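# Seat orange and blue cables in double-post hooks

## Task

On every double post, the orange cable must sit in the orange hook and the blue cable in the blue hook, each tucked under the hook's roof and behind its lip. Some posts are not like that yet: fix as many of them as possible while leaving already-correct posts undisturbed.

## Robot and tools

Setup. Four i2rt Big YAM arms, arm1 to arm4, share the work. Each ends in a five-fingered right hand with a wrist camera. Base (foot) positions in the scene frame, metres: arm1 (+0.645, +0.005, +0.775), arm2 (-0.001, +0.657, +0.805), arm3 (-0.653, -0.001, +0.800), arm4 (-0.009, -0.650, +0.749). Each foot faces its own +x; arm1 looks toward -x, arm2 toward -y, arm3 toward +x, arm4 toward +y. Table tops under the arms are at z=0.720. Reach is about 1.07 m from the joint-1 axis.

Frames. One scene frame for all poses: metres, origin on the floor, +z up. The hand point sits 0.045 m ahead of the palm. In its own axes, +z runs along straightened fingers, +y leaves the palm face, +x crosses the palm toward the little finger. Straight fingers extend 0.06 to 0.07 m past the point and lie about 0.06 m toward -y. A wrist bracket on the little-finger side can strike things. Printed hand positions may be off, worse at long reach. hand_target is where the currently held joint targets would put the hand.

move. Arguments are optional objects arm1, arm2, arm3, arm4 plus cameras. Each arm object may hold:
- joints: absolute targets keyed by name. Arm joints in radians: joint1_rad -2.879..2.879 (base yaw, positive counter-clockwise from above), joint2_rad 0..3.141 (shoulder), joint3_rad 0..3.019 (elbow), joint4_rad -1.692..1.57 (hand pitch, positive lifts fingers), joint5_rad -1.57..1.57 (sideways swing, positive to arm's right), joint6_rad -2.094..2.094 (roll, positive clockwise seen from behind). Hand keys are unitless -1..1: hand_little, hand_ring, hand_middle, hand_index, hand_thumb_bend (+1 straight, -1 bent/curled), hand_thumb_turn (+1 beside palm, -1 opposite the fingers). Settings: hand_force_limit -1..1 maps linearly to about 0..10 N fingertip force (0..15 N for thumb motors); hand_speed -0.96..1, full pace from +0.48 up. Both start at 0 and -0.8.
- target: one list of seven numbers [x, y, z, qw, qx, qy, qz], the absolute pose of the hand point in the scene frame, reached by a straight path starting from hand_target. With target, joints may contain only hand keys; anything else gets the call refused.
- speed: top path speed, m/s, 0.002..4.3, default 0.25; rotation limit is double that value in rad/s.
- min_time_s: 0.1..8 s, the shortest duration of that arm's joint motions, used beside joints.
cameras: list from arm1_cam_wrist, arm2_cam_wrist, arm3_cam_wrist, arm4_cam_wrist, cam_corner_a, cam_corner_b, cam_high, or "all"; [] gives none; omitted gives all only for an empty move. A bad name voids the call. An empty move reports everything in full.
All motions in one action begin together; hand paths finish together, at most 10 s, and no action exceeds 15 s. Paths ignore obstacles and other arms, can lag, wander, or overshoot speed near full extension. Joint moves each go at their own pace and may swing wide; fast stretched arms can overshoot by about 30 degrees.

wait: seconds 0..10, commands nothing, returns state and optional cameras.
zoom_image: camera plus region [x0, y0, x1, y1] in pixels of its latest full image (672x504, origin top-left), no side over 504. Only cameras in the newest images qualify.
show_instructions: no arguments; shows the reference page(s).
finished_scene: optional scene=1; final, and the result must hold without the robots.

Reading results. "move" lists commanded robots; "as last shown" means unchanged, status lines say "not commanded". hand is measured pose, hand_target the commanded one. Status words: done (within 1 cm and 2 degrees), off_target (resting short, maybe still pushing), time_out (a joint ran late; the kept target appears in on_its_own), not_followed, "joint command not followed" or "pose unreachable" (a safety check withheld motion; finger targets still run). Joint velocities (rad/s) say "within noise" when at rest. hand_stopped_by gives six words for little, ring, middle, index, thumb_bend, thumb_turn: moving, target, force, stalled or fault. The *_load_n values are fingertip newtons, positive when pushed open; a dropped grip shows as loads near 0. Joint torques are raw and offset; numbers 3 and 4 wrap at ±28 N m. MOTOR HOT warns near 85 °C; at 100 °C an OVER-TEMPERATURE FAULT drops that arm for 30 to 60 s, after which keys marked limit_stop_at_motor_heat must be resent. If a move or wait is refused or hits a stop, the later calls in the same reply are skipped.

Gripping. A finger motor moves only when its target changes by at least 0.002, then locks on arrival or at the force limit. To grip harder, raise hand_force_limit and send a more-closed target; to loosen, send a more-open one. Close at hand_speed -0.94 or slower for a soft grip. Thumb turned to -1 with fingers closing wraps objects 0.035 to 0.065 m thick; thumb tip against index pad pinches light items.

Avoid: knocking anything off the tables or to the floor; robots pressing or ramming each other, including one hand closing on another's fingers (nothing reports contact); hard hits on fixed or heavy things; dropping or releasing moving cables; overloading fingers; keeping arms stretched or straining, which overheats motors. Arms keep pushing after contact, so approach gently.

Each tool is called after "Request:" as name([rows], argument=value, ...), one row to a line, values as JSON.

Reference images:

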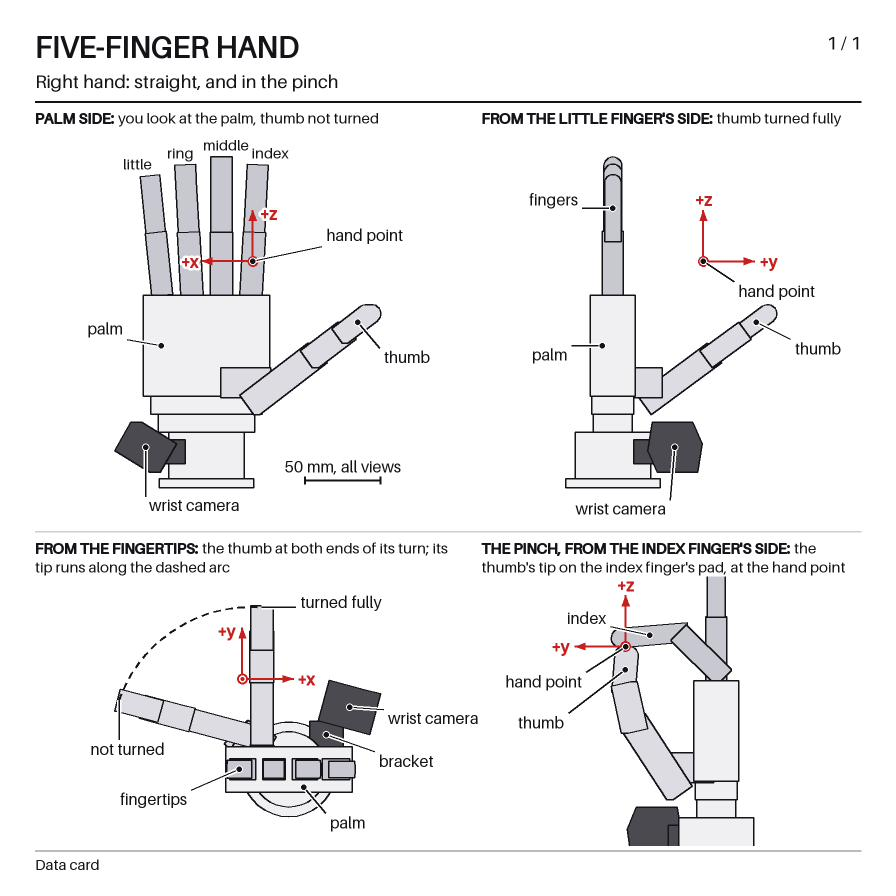

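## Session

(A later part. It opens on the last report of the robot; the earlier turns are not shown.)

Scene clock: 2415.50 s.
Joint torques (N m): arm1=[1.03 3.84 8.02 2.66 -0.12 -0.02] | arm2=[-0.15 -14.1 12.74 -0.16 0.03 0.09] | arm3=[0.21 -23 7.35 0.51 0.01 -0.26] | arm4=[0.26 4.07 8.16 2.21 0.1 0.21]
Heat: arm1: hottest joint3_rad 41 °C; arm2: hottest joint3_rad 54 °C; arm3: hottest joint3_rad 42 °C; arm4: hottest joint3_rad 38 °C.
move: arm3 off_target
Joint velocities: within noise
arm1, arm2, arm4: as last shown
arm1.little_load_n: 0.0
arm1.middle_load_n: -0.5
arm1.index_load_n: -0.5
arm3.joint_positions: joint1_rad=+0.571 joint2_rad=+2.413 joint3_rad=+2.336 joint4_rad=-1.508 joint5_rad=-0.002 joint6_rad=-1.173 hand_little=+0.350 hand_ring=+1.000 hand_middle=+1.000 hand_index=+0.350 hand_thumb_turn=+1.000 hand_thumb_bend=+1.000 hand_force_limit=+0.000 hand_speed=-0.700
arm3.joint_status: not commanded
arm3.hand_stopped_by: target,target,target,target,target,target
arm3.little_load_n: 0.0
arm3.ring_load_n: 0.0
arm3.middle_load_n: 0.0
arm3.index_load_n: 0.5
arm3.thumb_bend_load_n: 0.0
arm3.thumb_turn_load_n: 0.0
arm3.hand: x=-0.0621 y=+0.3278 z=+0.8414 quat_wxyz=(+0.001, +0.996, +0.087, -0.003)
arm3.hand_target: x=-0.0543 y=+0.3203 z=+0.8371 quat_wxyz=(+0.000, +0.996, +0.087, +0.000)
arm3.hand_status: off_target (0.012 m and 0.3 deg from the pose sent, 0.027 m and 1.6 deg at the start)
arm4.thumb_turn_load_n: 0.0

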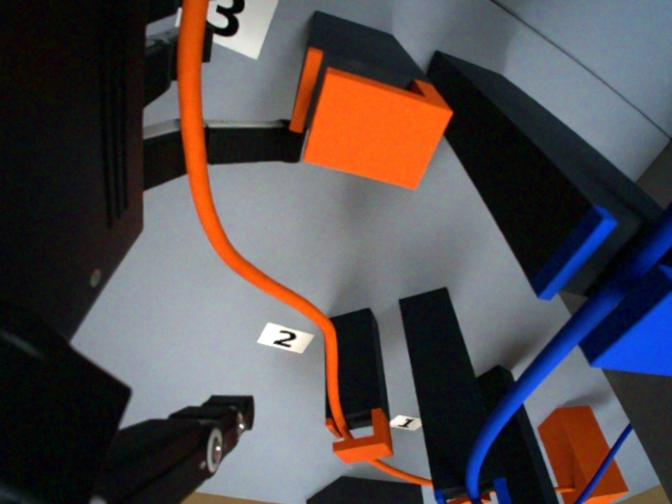

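Request:
move(arm3={"joints": {"joint2_rad": 2.335, "joint3_rad": 2.229, "joint4_rad": -1.448}, "min_time_s": 1.2}, cameras=["arm3_cam_wrist"])

Scene clock: 2472.13 s.
Joint torques (N m): arm1=[0.97 3.96 8.01 2.66 -0.12 -0.02] | arm2=[0.09 -14.45 12.75 -0.14 0.04 0.07] | arm3=[0.09 -24.64 6.94 0.54 0.04 -0.29] | arm4=[0.15 4.01 8.18 2.26 0.11 0.22]
Heat: arm1: hottest joint3_rad 41 °C; arm2: hottest joint3_rad 54 °C; arm3: hottest joint3_rad 40 °C; arm4: hottest joint3_rad 38 °C.
move: arm3 done
Joint velocities: within noise
arm1, arm2, arm4: as last shown
arm1.middle_load_n: 0.0
arm1.index_load_n: 0.0
arm2.ring_load_n: 0.5
arm3.joint_positions: joint1_rad=+0.571 joint2_rad=+2.356 joint3_rad=+2.233 joint4_rad=-1.455 joint5_rad=-0.002 joint6_rad=-1.174 hand_little=+0.350 hand_ring=+1.000 hand_middle=+1.000 hand_index=+0.350 hand_thumb_turn=+1.000 hand_thumb_bend=+1.000 hand_force_limit=+0.000 hand_speed=-0.700
arm3.joint_status: all done
arm3.hand_stopped_by: target,target,target,target,target,target
arm3.little_load_n: 0.0
arm3.ring_load_n: 0.0
arm3.middle_load_n: 0.0
arm3.index_load_n: 0.0
arm3.thumb_bend_load_n: 0.0
arm3.thumb_turn_load_n: 0.0
arm3.hand: x=-0.0721 y=+0.3213 z=+0.8418 quat_wxyz=(-0.001, +0.996, +0.088, +0.000)
arm3.hand_target: x=-0.0645 y=+0.3140 z=+0.8537 quat_wxyz=(-0.006, +0.996, +0.087, +0.012)
arm3.hand_status: not commanded

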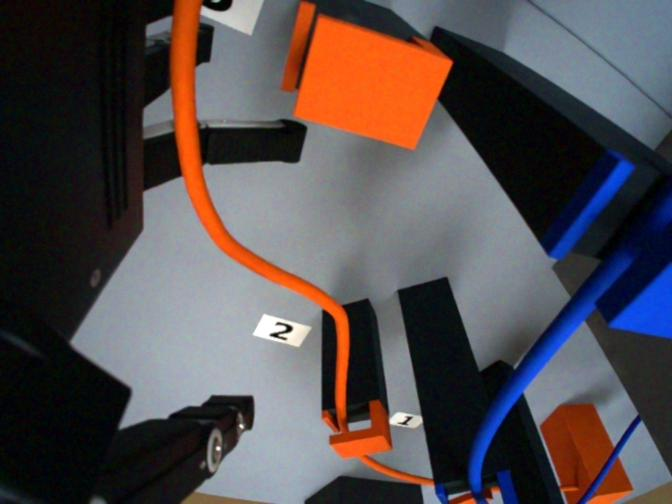

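Request:
move(arm3={"joints": {"joint1_rad": 0.533, "joint3_rad": 2.194, "joint4_rad": -1.4165, "joint6_rad": -1.200}, "min_time_s": 0.8}, cameras=["arm3_cam_wrist"])

Scene clock: 2503.07 s.
Joint torques (N m): arm1=[1.03 3.9 8.01 2.67 -0.12 -0.02] | arm2=[0.26 -14.68 12.78 -0.16 0.03 0.09] | arm3=[-0.32 -24.82 6.91 0.38 -0.01 -0.19] | arm4=[0.44 4.01 8.16 2.19 0.11 0.22]
Heat: arm1: hottest joint3_rad 41 °C; arm2: hottest joint3_rad 55 °C; arm3: hottest joint3_rad 41 °C; arm4: hottest joint3_rad 38 °C.
move: arm3 done
Joint velocities: within noise
arm1, arm2, arm4: as last shown
arm1.middle_load_n: 0.5
arm2.ring_load_n: 0.0
arm3.joint_positions: joint1_rad=+0.549 joint2_rad=+2.356 joint3_rad=+2.197 joint4_rad=-1.424 joint5_rad=-0.002 joint6_rad=-1.188 hand_little=+0.350 hand_ring=+1.000 hand_middle=+1.000 hand_index=+0.350 hand_thumb_turn=+1.000 hand_thumb_bend=+1.000 hand_force_limit=+0.000 hand_speed=-0.700
arm3.joint_status: all done
arm3.hand_stopped_by: target,target,target,target,target,target
arm3.little_load_n: 0.0
arm3.ring_load_n: 0.0
arm3.middle_load_n: 0.0
arm3.index_load_n: 0.0
arm3.thumb_bend_load_n: 0.0
arm3.thumb_turn_load_n: 0.0
arm3.hand: x=-0.0669 y=+0.3070 z=+0.8285 quat_wxyz=(+0.000, +0.996, +0.084, -0.001)
arm3.hand_target: x=-0.0585 y=+0.2985 z=+0.8404 quat_wxyz=(-0.005, +0.997, +0.082, +0.010)
arm3.hand_status: not commanded
arm4.little_load_n: -0.5

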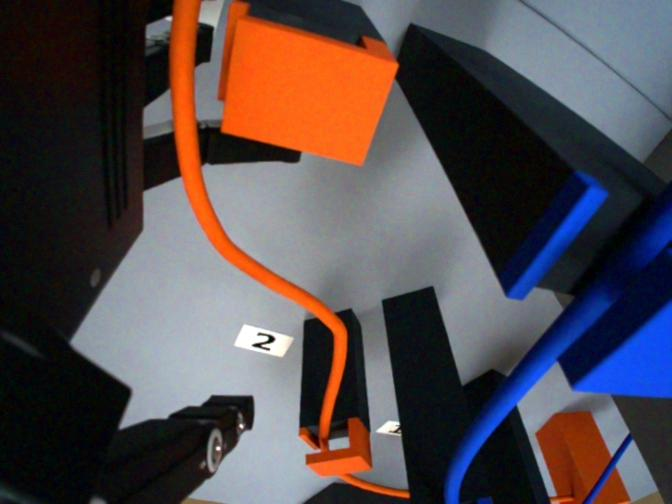

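Request:
move(arm3={"joints": {"joint1_rad": 0.514, "joint6_rad": -1.214}, "min_time_s": 0.6}, cameras=["arm3_cam_wrist"])

Request:
zoom_image(camera="arm3_cam_wrist", region=[120, 0, 400, 200])

Scene clock: 2514.03 s.
Joint torques (N m): arm1=[1.03 3.9 8.01 2.66 -0.12 -0.02] | arm2=[0.03 -14.39 12.75 -0.02 0 0.08] | arm3=[-0.26 -24.59 6.95 0.57 0.21 -0.26] | arm4=[0.32 3.9 8.16 2.24 0.09 0.21]
Heat: arm1: hottest joint3_rad 41 °C; arm2: hottest joint3_rad 55 °C; arm3: hottest joint3_rad 40 °C; arm4: hottest joint3_rad 38 °C.
move: arm3 done
Joint velocities: within noise
arm1, arm2, arm4: as last shown
arm1.middle_load_n: 0.0
arm1.index_load_n: -0.5
arm2.thumb_bend_load_n: -0.5
arm3.joint_positions: joint1_rad=+0.538 joint2_rad=+2.356 joint3_rad=+2.197 joint4_rad=-1.424 joint5_rad=-0.008 joint6_rad=-1.199 hand_little=+0.350 hand_ring=+1.000 hand_middle=+1.000 hand_index=+0.350 hand_thumb_turn=+1.000 hand_thumb_bend=+1.000 hand_force_limit=+0.000 hand_speed=-0.700
arm3.joint_status: all done
arm3.hand_stopped_by: target,target,target,target,target,target
arm3.little_load_n: 0.0
arm3.ring_load_n: 0.0
arm3.middle_load_n: 0.0
arm3.index_load_n: 0.5
arm3.thumb_bend_load_n: 0.0
arm3.thumb_turn_load_n: 0.0
arm3.hand: x=-0.0633 y=+0.3012 z=+0.8283 quat_wxyz=(-0.003, +0.996, +0.084, -0.003)
arm3.hand_target: x=-0.0520 y=+0.2869 z=+0.8404 quat_wxyz=(-0.005, +0.997, +0.080, +0.010)
arm3.hand_status: not commanded
arm4.little_load_n: 0.0

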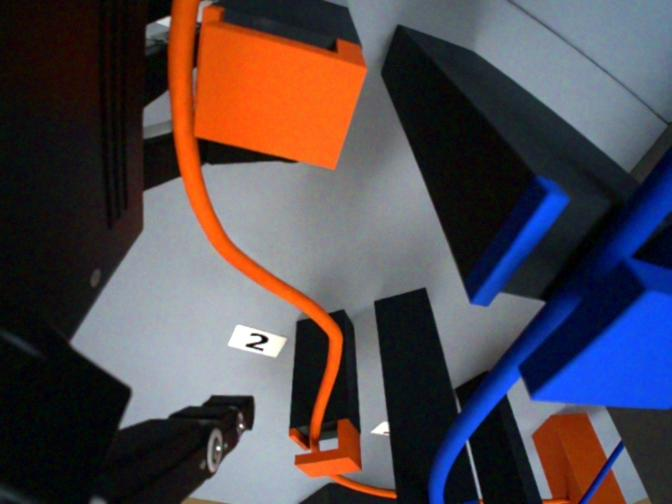

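Scaled by 1.800 from the camera's image (finer frame: 960x720).

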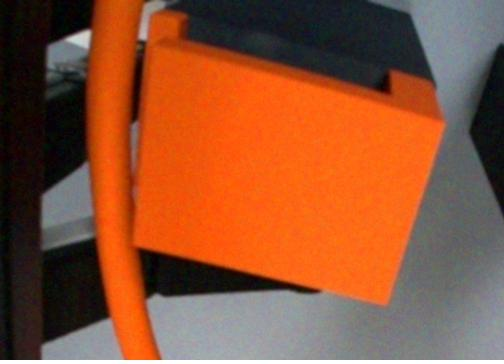

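Request:
move(arm3={"joints": {"joint1_rad": 0.502, "joint6_rad": -1.222}, "min_time_s": 0.6}, cameras=["arm3_cam_wrist"])

Request:
zoom_image(camera="arm3_cam_wrist", region=[120, 0, 400, 200])

Scene clock: 2523.60 s.
Joint torques (N m): arm1=[1.08 3.96 7.99 2.66 -0.11 -0.02] | arm2=[-0.03 -14.33 12.83 -0.14 0.03 0.12] | arm3=[-1.67 -24.88 6.84 0.55 0.27 -0.24] | arm4=[0.62 3.96 8.2 2.21 0.11 0.21]
Heat: arm1: hottest joint3_rad 41 °C; arm2: hottest joint3_rad 55 °C; arm3: hottest joint3_rad 40 °C; arm4: hottest joint3_rad 38 °C.
move: arm3 done
Joint velocities: within noise
arm1.joint_positions: joint1_rad=+0.407 joint2_rad=+0.580 joint3_rad=+1.344 joint4_rad=-1.200 joint5_rad=-0.179 joint6_rad=-1.263 hand_little=+1.000 hand_ring=+1.000 hand_middle=+1.000 hand_index=+1.000 hand_thumb_turn=+1.000 hand_thumb_bend=+1.000 hand_force_limit=+0.000 hand_speed=-0.800
arm1.joint_status: not commanded
arm1.hand_stopped_by: target,target,target,target,target,target
arm1.little_load_n: 0.0
arm1.ring_load_n: 0.0
arm1.middle_load_n: 0.0
arm1.index_load_n: 0.0
arm1.thumb_bend_load_n: 0.0
arm1.thumb_turn_load_n: 0.0
arm1.hand: x=+0.4071 y=-0.0689 z=+1.2738 quat_wxyz=(-0.477, -0.072, +0.839, -0.252)
arm1.hand_target: x=+0.4082 y=-0.0684 z=+1.2832 quat_wxyz=(-0.485, -0.073, +0.833, -0.255)
arm1.hand_status: not commanded
arm2.joint_positions: joint1_rad=+0.888 joint2_rad=+1.718 joint3_rad=+1.475 joint4_rad=-1.371 joint5_rad=+0.003 joint6_rad=-1.262 hand_little=+1.000 hand_ring=+1.000 hand_middle=+1.000 hand_index=+1.000 hand_thumb_turn=+1.000 hand_thumb_bend=+1.000 hand_force_limit=+0.000 hand_speed=-0.400
arm2.joint_status: not commanded
arm2.hand_stopped_by: target,target,target,target,target,target
arm2.little_load_n: 0.0
arm2.ring_load_n: 0.0
arm2.middle_load_n: 0.0
arm2.index_load_n: 0.0
arm2.thumb_bend_load_n: 0.0
arm2.thumb_turn_load_n: 0.0
arm2.hand: x=+0.3279 y=+0.3383 z=+0.9446 quat_wxyz=(-0.004, +0.884, -0.466, -0.019)
arm2.hand_target: x=+0.3395 y=+0.3306 z=+0.9601 quat_wxyz=(+0.000, +0.883, -0.469, +0.000)
arm2.hand_status: not commanded
arm3.joint_positions: joint1_rad=+0.538 joint2_rad=+2.356 joint3_rad=+2.197 joint4_rad=-1.424 joint5_rad=-0.008 joint6_rad=-1.206 hand_little=+0.350 hand_ring=+1.000 hand_middle=+1.000 hand_index=+0.350 hand_thumb_turn=+1.000 hand_thumb_bend=+1.000 hand_force_limit=+0.000 hand_speed=-0.700
arm3.joint_status: all done
arm3.hand_stopped_by: target,target,target,target,target,target
arm3.little_load_n: 0.0
arm3.ring_load_n: 0.0
arm3.middle_load_n: -0.5
arm3.index_load_n: 0.5
arm3.thumb_bend_load_n: 0.0
arm3.thumb_turn_load_n: 0.0
arm3.hand: x=-0.0628 y=+0.3009 z=+0.8283 quat_wxyz=(-0.003, +0.996, +0.088, -0.003)
arm3.hand_target: x=-0.0481 y=+0.2794 z=+0.8404 quat_wxyz=(-0.005, +0.997, +0.078, +0.010)
arm3.hand_status: not commanded
arm4.joint_positions: joint1_rad=-0.441 joint2_rad=+0.649 joint3_rad=+1.460 joint4_rad=-1.170 joint5_rad=+0.300 joint6_rad=+1.836 hand_little=+1.000 hand_ring=+1.000 hand_middle=+1.000 hand_index=+1.000 hand_thumb_turn=+1.000 hand_thumb_bend=+1.000 hand_force_limit=+0.000 hand_speed=-0.800
arm4.joint_status: not commanded
arm4.hand_stopped_by: target,target,target,target,target,target
arm4.little_load_n: 0.0
arm4.ring_load_n: 0.0
arm4.middle_load_n: 0.0
arm4.index_load_n: 0.0
arm4.thumb_bend_load_n: 0.0
arm4.thumb_turn_load_n: 0.0
arm4.hand: x=+0.1174 y=-0.3798 z=+1.3848 quat_wxyz=(-0.506, +0.277, -0.769, -0.275)
arm4.hand_target: x=+0.1187 y=-0.3849 z=+1.3986 quat_wxyz=(-0.513, +0.263, -0.766, -0.284)
arm4.hand_status: not commanded

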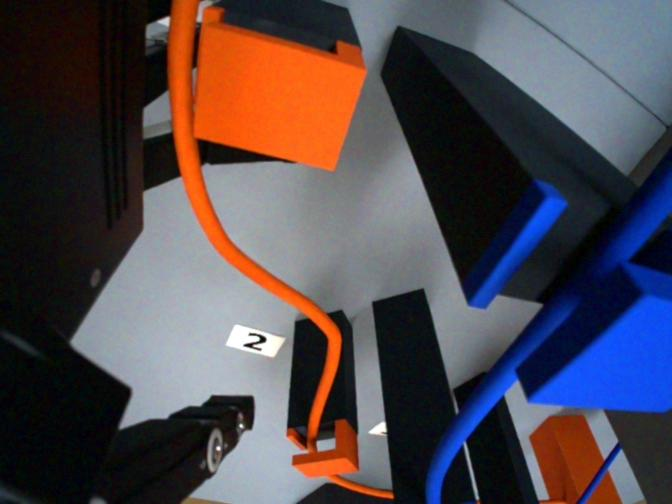

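Scaled by 1.800 from the camera's image (finer frame: 960x720).

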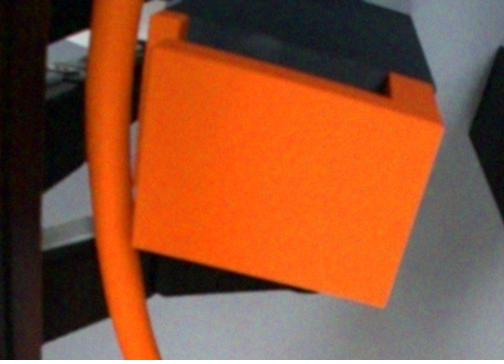

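Request:
move(arm3={"joints": {"joint3_rad": 2.241, "joint4_rad": -1.434}, "min_time_s": 0.6}, cameras=["arm3_cam_wrist"])

Request:
zoom_image(camera="arm3_cam_wrist", region=[120, 0, 400, 200])

Scene clock: 2534.87 s.
Joint torques (N m): arm1=[0.97 3.78 8.01 2.66 -0.11 -0.02] | arm2=[0.21 -14.27 12.74 -0.16 0.05 0.1] | arm3=[-1.49 -24.47 10.32 -0.09 0.24 -0.27] | arm4=[0.38 4.13 8.17 2.18 0.11 0.21]
Heat: arm1: hottest joint3_rad 42 °C; arm2: hottest joint3_rad 55 °C; arm3: hottest joint3_rad 39 °C; arm4: hottest joint3_rad 38 °C.
move: arm3 done
Joint velocities: within noise
arm1, arm2, arm4: as last shown
arm1.ring_load_n: -0.5
arm3.joint_positions: joint1_rad=+0.538 joint2_rad=+2.356 joint3_rad=+2.197 joint4_rad=-1.425 joint5_rad=-0.008 joint6_rad=-1.207 hand_little=+0.350 hand_ring=+1.000 hand_middle=+1.000 hand_index=+0.350 hand_thumb_turn=+1.000 hand_thumb_bend=+1.000 hand_force_limit=+0.000 hand_speed=-0.700
arm3.joint_status: all done
arm3.hand_stopped_by: target,target,target,target,target,target
arm3.little_load_n: 0.0
arm3.ring_load_n: 0.0
arm3.middle_load_n: -0.5
arm3.index_load_n: 0.5
arm3.thumb_bend_load_n: 0.0
arm3.thumb_turn_load_n: 0.0
arm3.hand: x=-0.0629 y=+0.3008 z=+0.8283 quat_wxyz=(-0.003, +0.996, +0.088, -0.003)
arm3.hand_target: x=-0.0395 y=+0.2842 z=+0.8571 quat_wxyz=(-0.011, +0.997, +0.078, +0.023)
arm3.hand_status: not commanded

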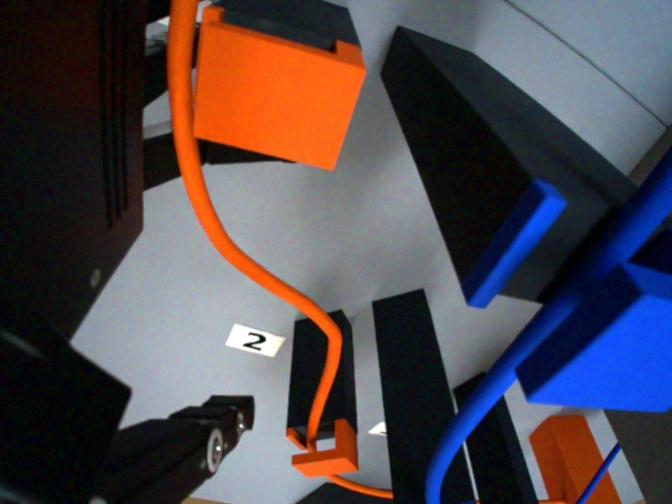

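Scaled by 1.800 from the camera's image (finer frame: 960x720).

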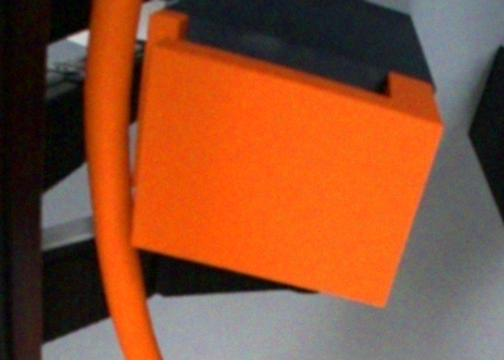

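Request:
move(arm3={"joints": {"joint3_rad": 2.249, "joint4_rad": -1.436}, "min_time_s": 0.6}, cameras=["arm3_cam_wrist"])

Request:
zoom_image(camera="arm3_cam_wrist", region=[120, 0, 400, 200])

Scene clock: 2541.40 s.
Joint torques (N m): arm1=[1.03 3.9 8.01 2.66 -0.12 -0.02] | arm2=[-0.09 -14.27 12.75 -0.06 -0.01 0.07] | arm3=[-0.32 -25.29 10.48 -0.24 0.26 -0.26] | arm4=[0.44 3.96 8.18 2.21 0.1 0.21]
Heat: arm1: hottest joint3_rad 42 °C; arm2: hottest joint3_rad 55 °C; arm3: hottest joint3_rad 40 °C; arm4: hottest joint3_rad 38 °C.
move: arm3 done
Joint velocities: within noise
arm1, arm2, arm4: as last shown
arm1.little_load_n: -0.5
arm1.ring_load_n: 0.0
arm3.joint_positions: joint1_rad=+0.520 joint2_rad=+2.356 joint3_rad=+2.202 joint4_rad=-1.427 joint5_rad=-0.009 joint6_rad=-1.210 hand_little=+0.350 hand_ring=+1.000 hand_middle=+1.000 hand_index=+0.350 hand_thumb_turn=+1.000 hand_thumb_bend=+1.000 hand_force_limit=+0.000 hand_speed=-0.700
arm3.joint_status: all done
arm3.hand_stopped_by: target,target,target,target,target,target
arm3.little_load_n: 0.0
arm3.ring_load_n: 0.0
arm3.middle_load_n: 0.0
arm3.index_load_n: 0.0
arm3.thumb_bend_load_n: 0.0
arm3.thumb_turn_load_n: 0.0
arm3.hand: x=-0.0567 y=+0.2906 z=+0.8301 quat_wxyz=(-0.004, +0.997, +0.081, -0.002)
arm3.hand_target: x=-0.0379 y=+0.2850 z=+0.8599 quat_wxyz=(-0.012, +0.997, +0.078, +0.026)
arm3.hand_status: not commanded
arm4.thumb_turn_load_n: -0.5

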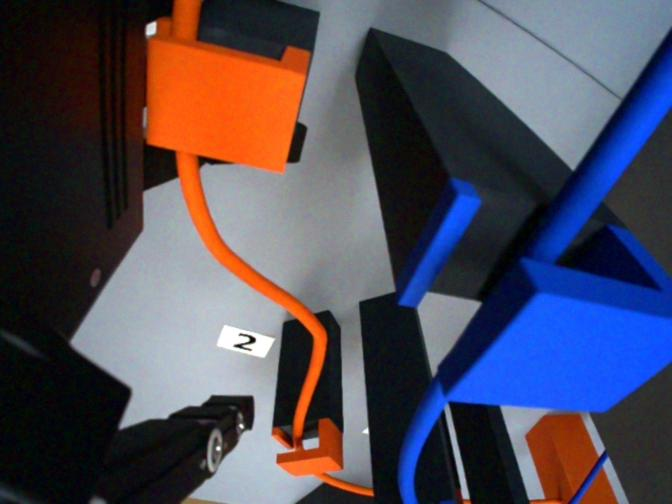

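Scaled by 1.800 from the camera's image (finer frame: 960x720).

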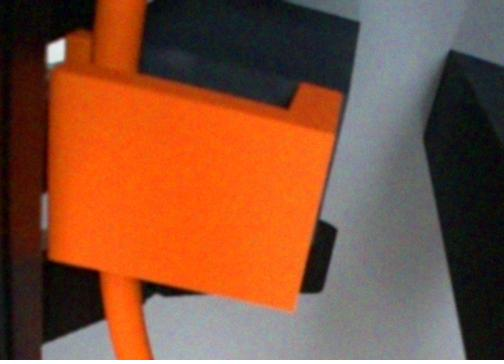

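Request:
move(arm3={"joints": {"joint3_rad": 2.172, "joint4_rad": -1.397}, "min_time_s": 0.8}, cameras=["arm3_cam_wrist"])

Request:
zoom_image(camera="arm3_cam_wrist", region=[120, 0, 400, 200])

Scene clock: 2553.73 s.
Joint torques (N m): arm1=[1.08 3.9 8.02 2.66 -0.11 -0.03] | arm2=[-0.09 -14.45 12.79 -0.08 0.02 0.06] | arm3=[0.56 -24.06 6.41 0.4 0.16 -0.22] | arm4=[0.32 4.01 8.16 2.19 0.1 0.21]
Heat: arm1: hottest joint3_rad 42 °C; arm2: hottest joint3_rad 55 °C; arm3: hottest joint3_rad 40 °C; arm4: hottest joint3_rad 38 °C.
move: arm3 done
Joint velocities: within noise
arm1, arm2, arm4: as last shown
arm1.little_load_n: 0.5
arm3.joint_positions: joint1_rad=+0.520 joint2_rad=+2.352 joint3_rad=+2.181 joint4_rad=-1.401 joint5_rad=-0.007 joint6_rad=-1.210 hand_little=+0.350 hand_ring=+1.000 hand_middle=+1.000 hand_index=+0.350 hand_thumb_turn=+1.000 hand_thumb_bend=+1.000 hand_force_limit=+0.000 hand_speed=-0.700
arm3.joint_status: all done
arm3.hand_stopped_by: target,target,target,target,target,target
arm3.little_load_n: 0.0
arm3.ring_load_n: 0.0
arm3.middle_load_n: 0.0
arm3.index_load_n: 0.0
arm3.thumb_bend_load_n: 0.0
arm3.thumb_turn_load_n: 0.0
arm3.hand: x=-0.0563 y=+0.2904 z=+0.8239 quat_wxyz=(-0.004, +0.997, +0.081, +0.002)
arm3.hand_target: x=-0.0497 y=+0.2785 z=+0.8323 quat_wxyz=(-0.004, +0.997, +0.078, +0.009)
arm3.hand_status: not commanded
arm4.thumb_turn_load_n: 0.0

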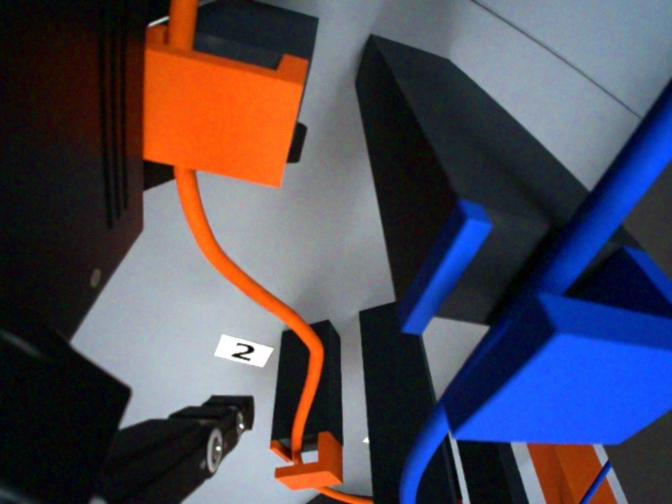

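Scaled by 1.800 from the camera's image (finer frame: 960x720).

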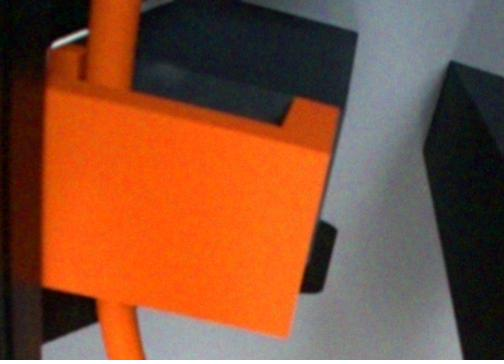

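Request:
move(arm3={"joints": {"joint3_rad": 2.157, "joint4_rad": -1.382}, "min_time_s": 0.8})

Request:
move(arm3={"joints": {"hand_index": 1.0, "hand_little": 1.0}}, cameras=["arm3_cam_wrist"])

Request:
zoom_image(camera="arm3_cam_wrist", region=[120, 0, 400, 200])

Scene clock: 2565.17 s.
Joint torques (N m): arm1=[1.08 3.84 8.01 2.66 -0.12 -0.02] | arm2=[0.09 -14.27 12.78 -0.1 0 0.11] | arm3=[-0.03 -24.06 6.39 0.46 0.18 -0.24] | arm4=[0.5 3.84 8.18 2.24 0.11 0.22]
Heat: arm1: hottest joint3_rad 42 °C; arm2: hottest joint3_rad 55 °C; arm3: hottest joint3_rad 40 °C; arm4: hottest joint3_rad 38 °C.
move: arm3 done
Joint velocities: within noise
arm1, arm2, arm4: as last shown
arm1.little_load_n: 0.0
arm3.joint_positions: joint1_rad=+0.520 joint2_rad=+2.346 joint3_rad=+2.169 joint4_rad=-1.387 joint5_rad=-0.007 joint6_rad=-1.210 hand_little=+0.350 hand_ring=+1.000 hand_middle=+1.000 hand_index=+0.350 hand_thumb_turn=+1.000 hand_thumb_bend=+1.000 hand_force_limit=+0.000 hand_speed=-0.700
arm3.joint_status: all done
arm3.hand_stopped_by: target,target,target,target,target,target
arm3.little_load_n: 0.0
arm3.ring_load_n: 0.0
arm3.middle_load_n: 0.0
arm3.index_load_n: 0.0
arm3.thumb_bend_load_n: -0.5
arm3.thumb_turn_load_n: 0.0
arm3.hand: x=-0.0558 y=+0.2907 z=+0.8233 quat_wxyz=(-0.006, +0.997, +0.081, +0.006)
arm3.hand_target: x=-0.0505 y=+0.2781 z=+0.8267 quat_wxyz=(-0.004, +0.997, +0.078, +0.009)
arm3.hand_status: not commanded
arm4.thumb_turn_load_n: -0.5
pictures: none

Scene clock: 2566.43 s.
Joint torques (N m): arm1=[0.97 3.84 8.01 2.65 -0.12 -0.02] | arm2=[0.09 -14.51 12.79 -0.02 0 0.08] | arm3=[-0.38 -23.18 6.38 0.57 0.17 -0.25] | arm4=[0.38 3.9 8.17 2.22 0.1 0.21]
Heat: arm1: hottest joint3_rad 42 °C; arm2: hottest joint3_rad 55 °C; arm3: hottest joint3_rad 40 °C; arm4: hottest joint3_rad 38 °C.
move: arm3 done
Joint velocities: within noise
arm1, arm2, arm4: as last shown
arm2.ring_load_n: -0.5
arm3.joint_positions: joint1_rad=+0.520 joint2_rad=+2.346 joint3_rad=+2.168 joint4_rad=-1.387 joint5_rad=-0.007 joint6_rad=-1.210 hand_little=+1.000 hand_ring=+1.000 hand_middle=+1.000 hand_index=+1.000 hand_thumb_turn=+1.000 hand_thumb_bend=+1.000 hand_force_limit=+0.000 hand_speed=-0.700
arm3.joint_status: all done
arm3.hand_stopped_by: target,target,target,target,target,target
arm3.little_load_n: 0.0
arm3.ring_load_n: 0.0
arm3.middle_load_n: 0.0
arm3.index_load_n: 0.0
arm3.thumb_bend_load_n: 0.0
arm3.thumb_turn_load_n: 0.0
arm3.hand: x=-0.0559 y=+0.2907 z=+0.8231 quat_wxyz=(-0.006, +0.997, +0.081, +0.005)
arm3.hand_target: x=-0.0506 y=+0.2780 z=+0.8265 quat_wxyz=(-0.004, +0.997, +0.078, +0.009)
arm3.hand_status: not commanded
arm4.ring_load_n: -0.5
arm4.thumb_turn_load_n: 0.0

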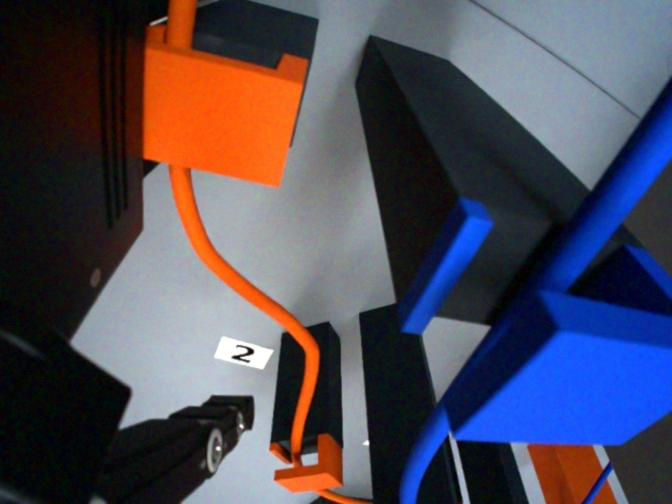

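Scaled by 1.800 from the camera's image (finer frame: 960x720).

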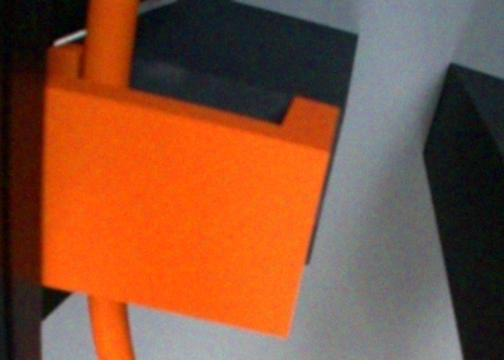

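Request:
move(arm3={"joints": {"joint1_rad": 0.61, "joint6_rad": -1.12}, "min_time_s": 1.2}, cameras=["arm3_cam_wrist"])

Request:
zoom_image(camera="arm3_cam_wrist", region=[250, 0, 554, 250])

Scene clock: 2580.80 s.
Joint torques (N m): arm1=[1.03 3.84 8.01 2.65 -0.12 -0.03] | arm2=[-0.03 -13.92 12.82 -0.05 0.01 0.07] | arm3=[1.85 -23.65 7.04 0.44 -0.05 0.02] | arm4=[0.56 3.9 8.14 2.22 0.1 0.21]
Heat: arm1: hottest joint3_rad 42 °C; arm2: hottest joint3_rad 55 °C; arm3: hottest joint3_rad 39 °C; arm4: hottest joint3_rad 38 °C.
move: arm3 done
Joint velocities: within noise
arm1, arm2, arm4: as last shown
arm2.ring_load_n: 0.0
arm3.joint_positions: joint1_rad=+0.605 joint2_rad=+2.346 joint3_rad=+2.159 joint4_rad=-1.387 joint5_rad=-0.001 joint6_rad=-1.132 hand_little=+1.000 hand_ring=+1.000 hand_middle=+1.000 hand_index=+1.000 hand_thumb_turn=+1.000 hand_thumb_bend=+1.000 hand_force_limit=+0.000 hand_speed=-0.700
arm3.joint_status: all done
arm3.hand_stopped_by: target,target,target,target,target,target
arm3.little_load_n: 0.0
arm3.ring_load_n: 0.0
arm3.middle_load_n: 0.0
arm3.index_load_n: 0.0
arm3.thumb_bend_load_n: 0.0
arm3.thumb_turn_load_n: 0.0
arm3.hand: x=-0.0899 y=+0.3390 z=+0.8202 quat_wxyz=(-0.001, +0.996, +0.084, +0.002)
arm3.hand_target: x=-0.0907 y=+0.3430 z=+0.8265 quat_wxyz=(-0.005, +0.997, +0.081, +0.009)
arm3.hand_status: not commanded
arm4.ring_load_n: 0.0

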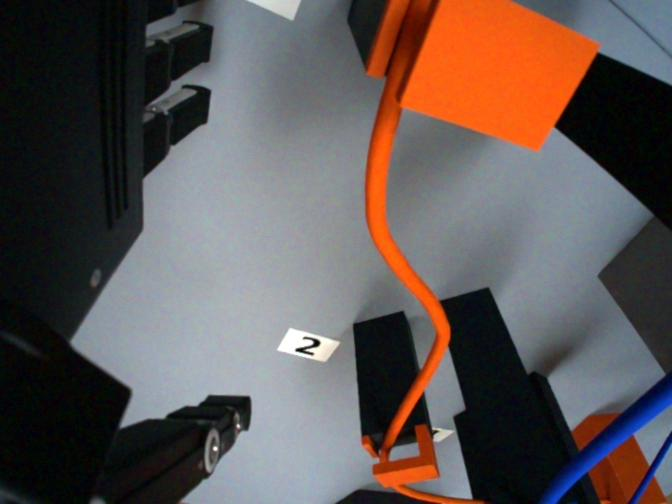

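Scaled by 1.658 from the camera's image (finer frame: 960x720).

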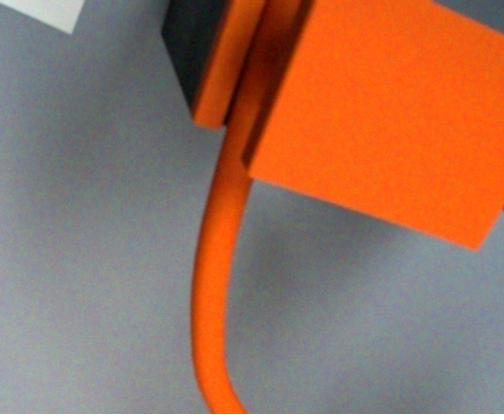

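Request:
move(arm3={"target": [-0.14, 0.40, 1.02, 0, 0.996, 0.087, 0], "speed": 0.3}, arm2={"target": [0.30, 0.46, 1.10, 0, 0.883, -0.469, 0], "speed": 0.3}, cameras=["arm3_cam_wrist", "cam_high", "arm2_cam_wrist"])

Request:
zoom_image(camera="arm3_cam_wrist", region=[230, 0, 630, 400])

Request:
zoom_image(camera="cam_high", region=[210, 120, 470, 380])

Scene clock: 2593.77 s.
Joint torques (N m): arm1=[1.03 3.84 8.02 2.66 -0.11 -0.02] | arm2=[0.5 -10.29 13.3 -0.06 0.02 0.1] | arm3=[1.03 -20.66 9.66 0.09 0.02 0.05] | arm4=[0.32 3.96 8.17 2.22 0.11 0.22]
Heat: arm1: hottest joint3_rad 42 °C; arm2: hottest joint3_rad 55 °C; arm3: hottest joint3_rad 40 °C; arm4: hottest joint3_rad 38 °C.
move: arm2 off_target; arm3 off_target
Joint velocities: within noise
arm1, arm4: as last shown
arm2.joint_positions: joint1_rad=+1.074 joint2_rad=+1.433 joint3_rad=+1.498 joint4_rad=-1.684 joint5_rad=+0.002 joint6_rad=-1.073 hand_little=+1.000 hand_ring=+1.000 hand_middle=+1.000 hand_index=+1.000 hand_thumb_turn=+1.000 hand_thumb_bend=+1.000 hand_force_limit=+0.000 hand_speed=-0.400
arm2.joint_status: not commanded
arm2.hand_stopped_by: target,target,target,target,target,target
arm2.little_load_n: 0.0
arm2.ring_load_n: 0.0
arm2.middle_load_n: 0.0
arm2.index_load_n: 0.0
arm2.thumb_bend_load_n: 0.0
arm2.thumb_turn_load_n: 0.0
arm2.hand: x=+0.2903 y=+0.4623 z=+1.0818 quat_wxyz=(+0.000, +0.883, -0.468, -0.022)
arm2.hand_target: x=+0.2992 y=+0.4603 z=+1.0996 quat_wxyz=(+0.000, +0.883, -0.469, +0.002)
arm2.hand_status: off_target (0.021 m and 2.5 deg from the pose sent, 0.199 m and 2.2 deg at the start; a joint's target at an end of its range on 21 of 47 steps)
arm3.joint_positions: joint1_rad=+0.719 joint2_rad=+2.199 joint3_rad=+2.416 joint4_rad=-1.673 joint5_rad=+0.005 joint6_rad=-1.047 hand_little=+1.000 hand_ring=+1.000 hand_middle=+1.000 hand_index=+1.000 hand_thumb_turn=+1.000 hand_thumb_bend=+1.000 hand_force_limit=+0.000 hand_speed=-0.700
arm3.joint_status: not commanded
arm3.hand_stopped_by: target,target,target,target,target,target
arm3.little_load_n: 0.0
arm3.ring_load_n: 0.0
arm3.middle_load_n: 0.0
arm3.index_load_n: 0.0
arm3.thumb_bend_load_n: 0.0
arm3.thumb_turn_load_n: 0.0
arm3.hand: x=-0.1435 y=+0.3965 z=+1.0125 quat_wxyz=(-0.033, +0.993, +0.099, +0.052)
arm3.hand_target: x=-0.1406 y=+0.3995 z=+1.0194 quat_wxyz=(-0.038, +0.993, +0.093, +0.060)
arm3.hand_status: off_target (0.009 m and 7.2 deg from the pose sent, 0.215 m and 0.4 deg at the start; a joint's target at an end of its range on 31 of 47 steps)
arm4.ring_load_n: 0.5
pictures: arm2_cam_wrist, arm3_cam_wrist, cam_high

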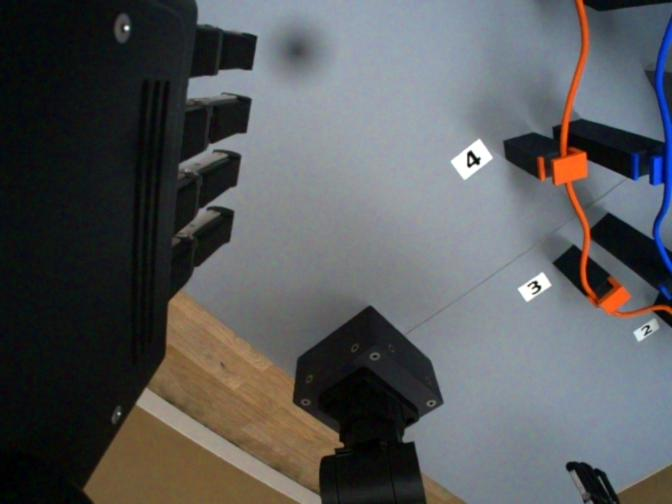

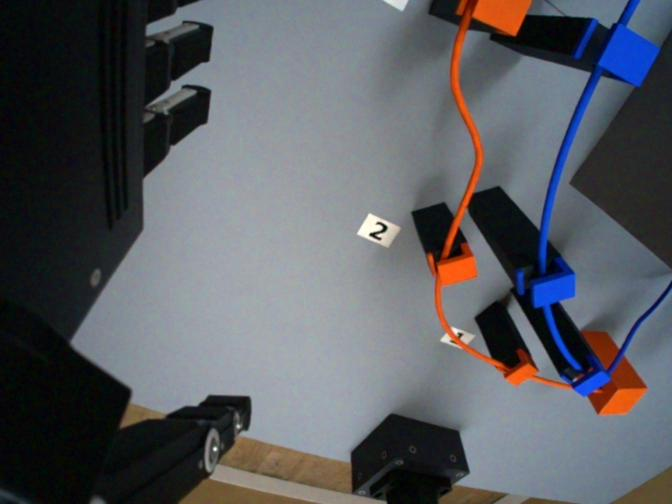

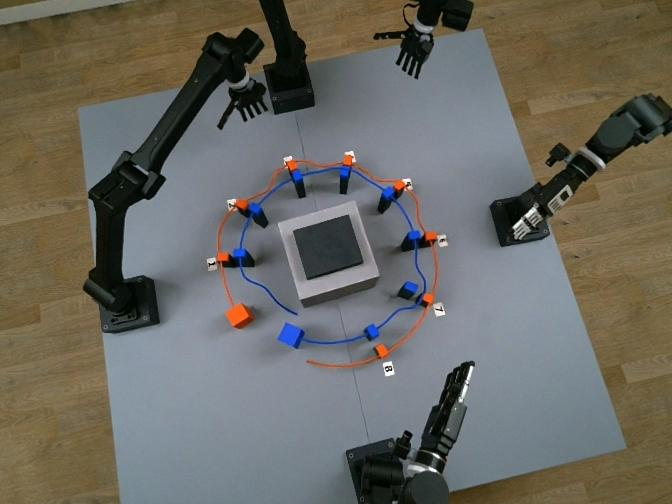

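Scaled by 1.260 from the camera's image (finer frame: 960x720).

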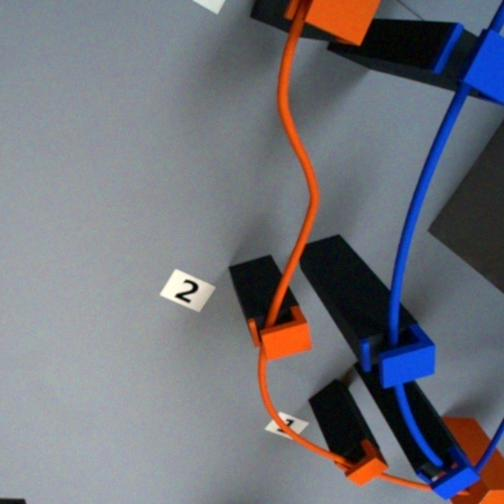

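Scaled by 1.938.

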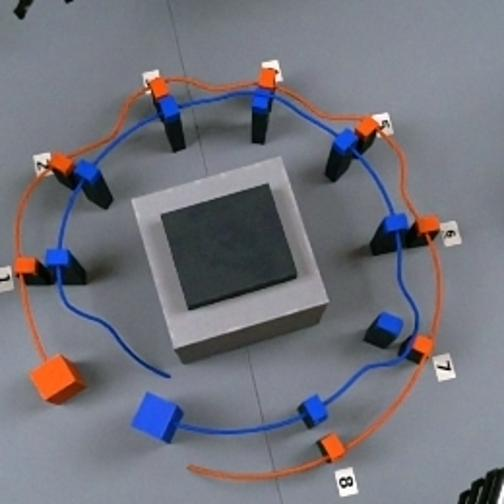

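Request:
zoom_image(camera="cam_high", region=[270, 140, 330, 200])

Request:
zoom_image(camera="cam_high", region=[380, 160, 440, 220])

Request:
zoom_image(camera="arm2_cam_wrist", region=[480, 90, 672, 330])

Scaled by 8.400.

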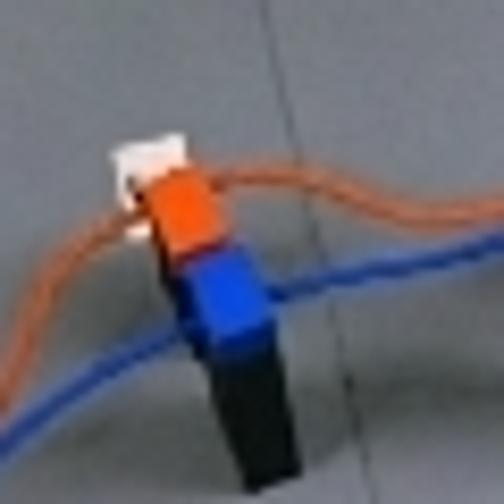

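Scaled by 8.400.

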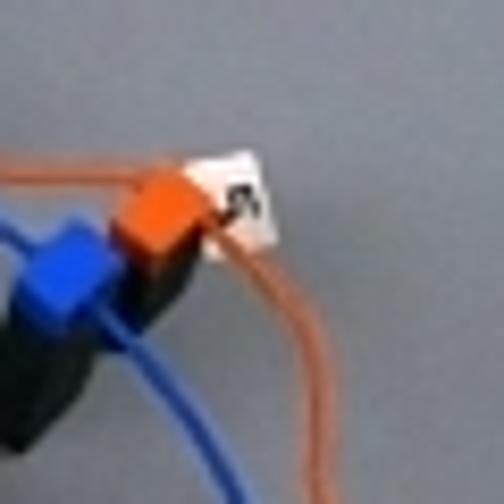

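Scaled by 2.100 from the camera's image (finer frame: 960x720).

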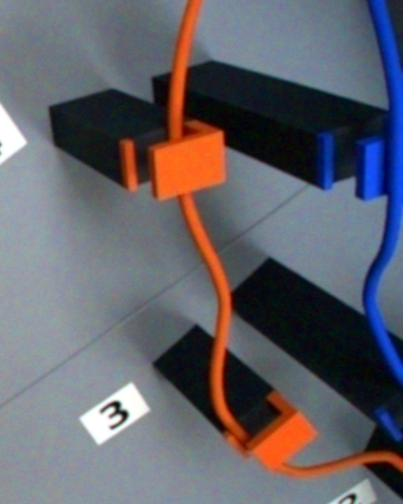

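Request:
move(arm4={"target": [0.266, -0.222, 1.04, 0, 0.438, -0.899, 0], "speed": 0.45}, cameras=["arm4_cam_wrist", "cam_high"])

Scene clock: 2661.13 s.
Joint torques (N m): arm1=[0.97 3.9 7.99 2.69 -0.11 -0.01] | arm2=[0.67 -10.4 13.44 -0.05 0.05 0.07] | arm3=[1.14 -20.6 9.7 0.14 0.04 -0.02] | arm4=[0.38 -10.23 10.71 -0.25 0.07 -0.12]
Heat: arm1: hottest joint3_rad 42 °C; arm2: hottest joint3_rad 58 °C; arm3: hottest joint3_rad 42 °C; arm4: hottest joint3_rad 38 °C.
move: arm4 off_target
Joint velocities: within noise
arm1.joint_positions: joint1_rad=+0.407 joint2_rad=+0.580 joint3_rad=+1.344 joint4_rad=-1.200 joint5_rad=-0.179 joint6_rad=-1.263 hand_little=+1.000 hand_ring=+1.000 hand_middle=+1.000 hand_index=+1.000 hand_thumb_turn=+1.000 hand_thumb_bend=+1.000 hand_force_limit=+0.000 hand_speed=-0.800
arm1.joint_status: not commanded
arm1.hand_stopped_by: target,target,target,target,target,target
arm1.little_load_n: 0.0
arm1.ring_load_n: 0.0
arm1.middle_load_n: 0.0
arm1.index_load_n: 0.0
arm1.thumb_bend_load_n: 0.0
arm1.thumb_turn_load_n: 0.0
arm1.hand: x=+0.4071 y=-0.0689 z=+1.2738 quat_wxyz=(-0.477, -0.072, +0.839, -0.252)
arm1.hand_target: x=+0.4082 y=-0.0684 z=+1.2832 quat_wxyz=(-0.485, -0.073, +0.833, -0.255)
arm1.hand_status: not commanded
arm2, arm3: as last shown
arm2.joint_positions: joint1_rad=+1.074 joint2_rad=+1.433 joint3_rad=+1.498 joint4_rad=-1.684 joint5_rad=+0.002 joint6_rad=-1.072 hand_little=+1.000 hand_ring=+1.000 hand_middle=+1.000 hand_index=+1.000 hand_thumb_turn=+1.000 hand_thumb_bend=+1.000 hand_force_limit=+0.000 hand_speed=-0.400
arm2.hand: x=+0.2903 y=+0.4624 z=+1.0818 quat_wxyz=(+0.000, +0.883, -0.468, -0.022)
arm4.joint_positions: joint1_rad=-0.718 joint2_rad=+1.598 joint3_rad=+1.661 joint4_rad=-1.676 joint5_rad=-0.006 joint6_rad=+1.557 hand_little=+1.000 hand_ring=+1.000 hand_middle=+1.000 hand_index=+1.000 hand_thumb_turn=+1.000 hand_thumb_bend=+1.000 hand_force_limit=+0.000 hand_speed=-0.800
arm4.joint_status: not commanded
arm4.hand_stopped_by: target,target,target,target,target,target
arm4.little_load_n: 0.0
arm4.ring_load_n: 0.0
arm4.middle_load_n: 0.0
arm4.index_load_n: 0.0
arm4.thumb_bend_load_n: 0.0
arm4.thumb_turn_load_n: 0.0
arm4.hand: x=+0.2594 y=-0.2235 z=+1.0106 quat_wxyz=(+0.020, +0.435, -0.900, +0.007)
arm4.hand_target: x=+0.2652 y=-0.2229 z=+1.0393 quat_wxyz=(-0.006, +0.438, -0.899, -0.004)
arm4.hand_status: off_target (0.030 m and 2.5 deg from the pose sent, 0.407 m and 71.3 deg at the start; a joint's target at an end of its range on 23 of 69 steps)

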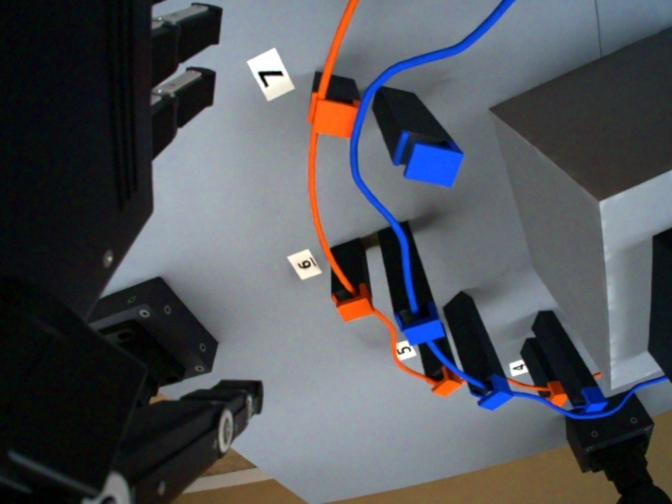

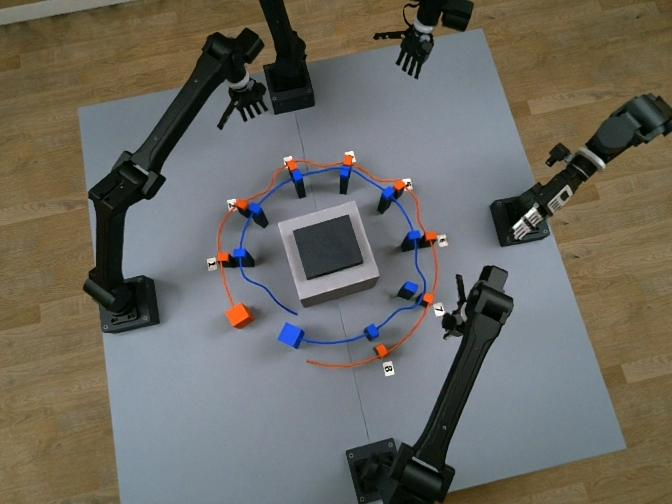

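Request:
move(cameras=["cam_high", "arm4_cam_wrist"])

Scene clock: 2703.60 s.
Joint torques (N m): arm1=[1.03 3.9 8.03 2.66 -0.11 -0.03] | arm2=[0.32 -10.29 13.42 -0.09 0.02 0.08] | arm3=[1.2 -20.54 9.63 0.18 0.04 0.01] | arm4=[0.38 -10.23 10.73 -0.28 0.05 -0.1]
Heat: arm1: hottest joint3_rad 42 °C; arm2: hottest joint3_rad 59 °C; arm3: hottest joint3_rad 43 °C; arm4: hottest joint3_rad 43 °C.
Joint velocities: within noise
arm1.joint_positions: joint1_rad=+0.407 joint2_rad=+0.580 joint3_rad=+1.344 joint4_rad=-1.200 joint5_rad=-0.179 joint6_rad=-1.263 hand_little=+1.000 hand_ring=+1.000 hand_middle=+1.000 hand_index=+1.000 hand_thumb_turn=+1.000 hand_thumb_bend=+1.000 hand_force_limit=+0.000 hand_speed=-0.800
arm1.joint_status: not commanded
arm1.hand_stopped_by: target,target,target,target,target,target
arm1.little_load_n: 0.0
arm1.ring_load_n: 0.0
arm1.middle_load_n: 0.0
arm1.index_load_n: 0.0
arm1.thumb_bend_load_n: 0.0
arm1.thumb_turn_load_n: 0.0
arm1.hand: x=+0.4071 y=-0.0689 z=+1.2738 quat_wxyz=(-0.477, -0.072, +0.839, -0.252) (m; scene frame)
arm1.hand_target: x=+0.4082 y=-0.0684 z=+1.2832 quat_wxyz=(-0.485, -0.073, +0.833, -0.255) (m; scene frame)
arm1.hand_status: not commanded
arm2.joint_positions: joint1_rad=+1.074 joint2_rad=+1.433 joint3_rad=+1.498 joint4_rad=-1.684 joint5_rad=+0.002 joint6_rad=-1.072 hand_little=+1.000 hand_ring=+1.000 hand_middle=+1.000 hand_index=+1.000 hand_thumb_turn=+1.000 hand_thumb_bend=+1.000 hand_force_limit=+0.000 hand_speed=-0.400
arm2.joint_status: not commanded
arm2.hand_stopped_by: target,target,target,target,target,target
arm2.little_load_n: 0.0
arm2.ring_load_n: 0.5
arm2.middle_load_n: 0.0
arm2.index_load_n: 0.0
arm2.thumb_bend_load_n: 0.0
arm2.thumb_turn_load_n: 0.0
arm2.hand: x=+0.2903 y=+0.4624 z=+1.0818 quat_wxyz=(+0.000, +0.883, -0.468, -0.022) (m; scene frame)
arm2.hand_target: x=+0.2992 y=+0.4603 z=+1.0996 quat_wxyz=(+0.000, +0.883, -0.469, +0.002) (m; scene frame)
arm2.hand_status: not commanded
arm3.joint_positions: joint1_rad=+0.719 joint2_rad=+2.199 joint3_rad=+2.416 joint4_rad=-1.673 joint5_rad=+0.005 joint6_rad=-1.047 hand_little=+1.000 hand_ring=+1.000 hand_middle=+1.000 hand_index=+1.000 hand_thumb_turn=+1.000 hand_thumb_bend=+1.000 hand_force_limit=+0.000 hand_speed=-0.700
arm3.joint_status: not commanded
arm3.hand_stopped_by: target,target,target,target,target,target
arm3.little_load_n: 0.0
arm3.ring_load_n: 0.0
arm3.middle_load_n: -0.5
arm3.index_load_n: 0.0
arm3.thumb_bend_load_n: 0.0
arm3.thumb_turn_load_n: 0.0
arm3.hand: x=-0.1435 y=+0.3965 z=+1.0125 quat_wxyz=(-0.033, +0.993, +0.099, +0.052) (m; scene frame)
arm3.hand_target: x=-0.1406 y=+0.3995 z=+1.0194 quat_wxyz=(-0.038, +0.993, +0.093, +0.060) (m; scene frame)
arm3.hand_status: not commanded
arm4.joint_positions: joint1_rad=-0.718 joint2_rad=+1.598 joint3_rad=+1.661 joint4_rad=-1.676 joint5_rad=-0.006 joint6_rad=+1.557 hand_little=+1.000 hand_ring=+1.000 hand_middle=+1.000 hand_index=+1.000 hand_thumb_turn=+1.000 hand_thumb_bend=+1.000 hand_force_limit=+0.000 hand_speed=-0.800
arm4.joint_status: not commanded
arm4.hand_stopped_by: target,target,target,target,target,target
arm4.little_load_n: 0.0
arm4.ring_load_n: 0.0
arm4.middle_load_n: 0.0
arm4.index_load_n: 0.0
arm4.thumb_bend_load_n: 0.0
arm4.thumb_turn_load_n: 0.0
arm4.hand: x=+0.2594 y=-0.2235 z=+1.0106 quat_wxyz=(+0.020, +0.435, -0.900, +0.007) (m; scene frame)
arm4.hand_target: x=+0.2652 y=-0.2229 z=+1.0393 quat_wxyz=(-0.006, +0.438, -0.899, -0.004) (m; scene frame)
arm4.hand_status: off_target (0.030 m and 2.5 deg from the pose sent, 0.407 m and 71.3 deg at the start; a joint's target at an end of its range on 23 of 69 steps)
pictures: arm4_cam_wrist, cam_high

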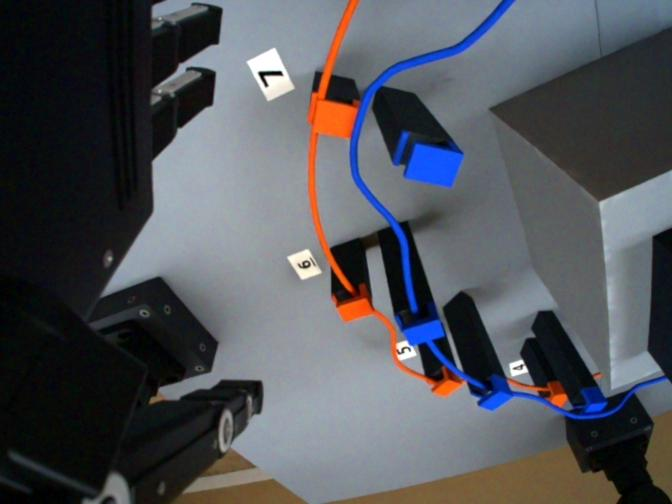

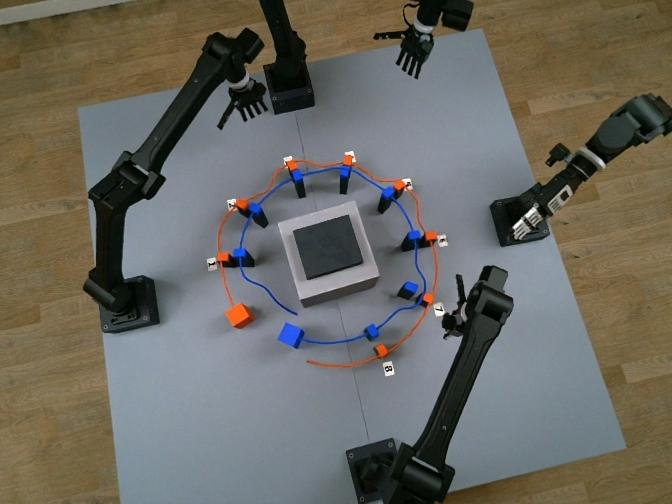

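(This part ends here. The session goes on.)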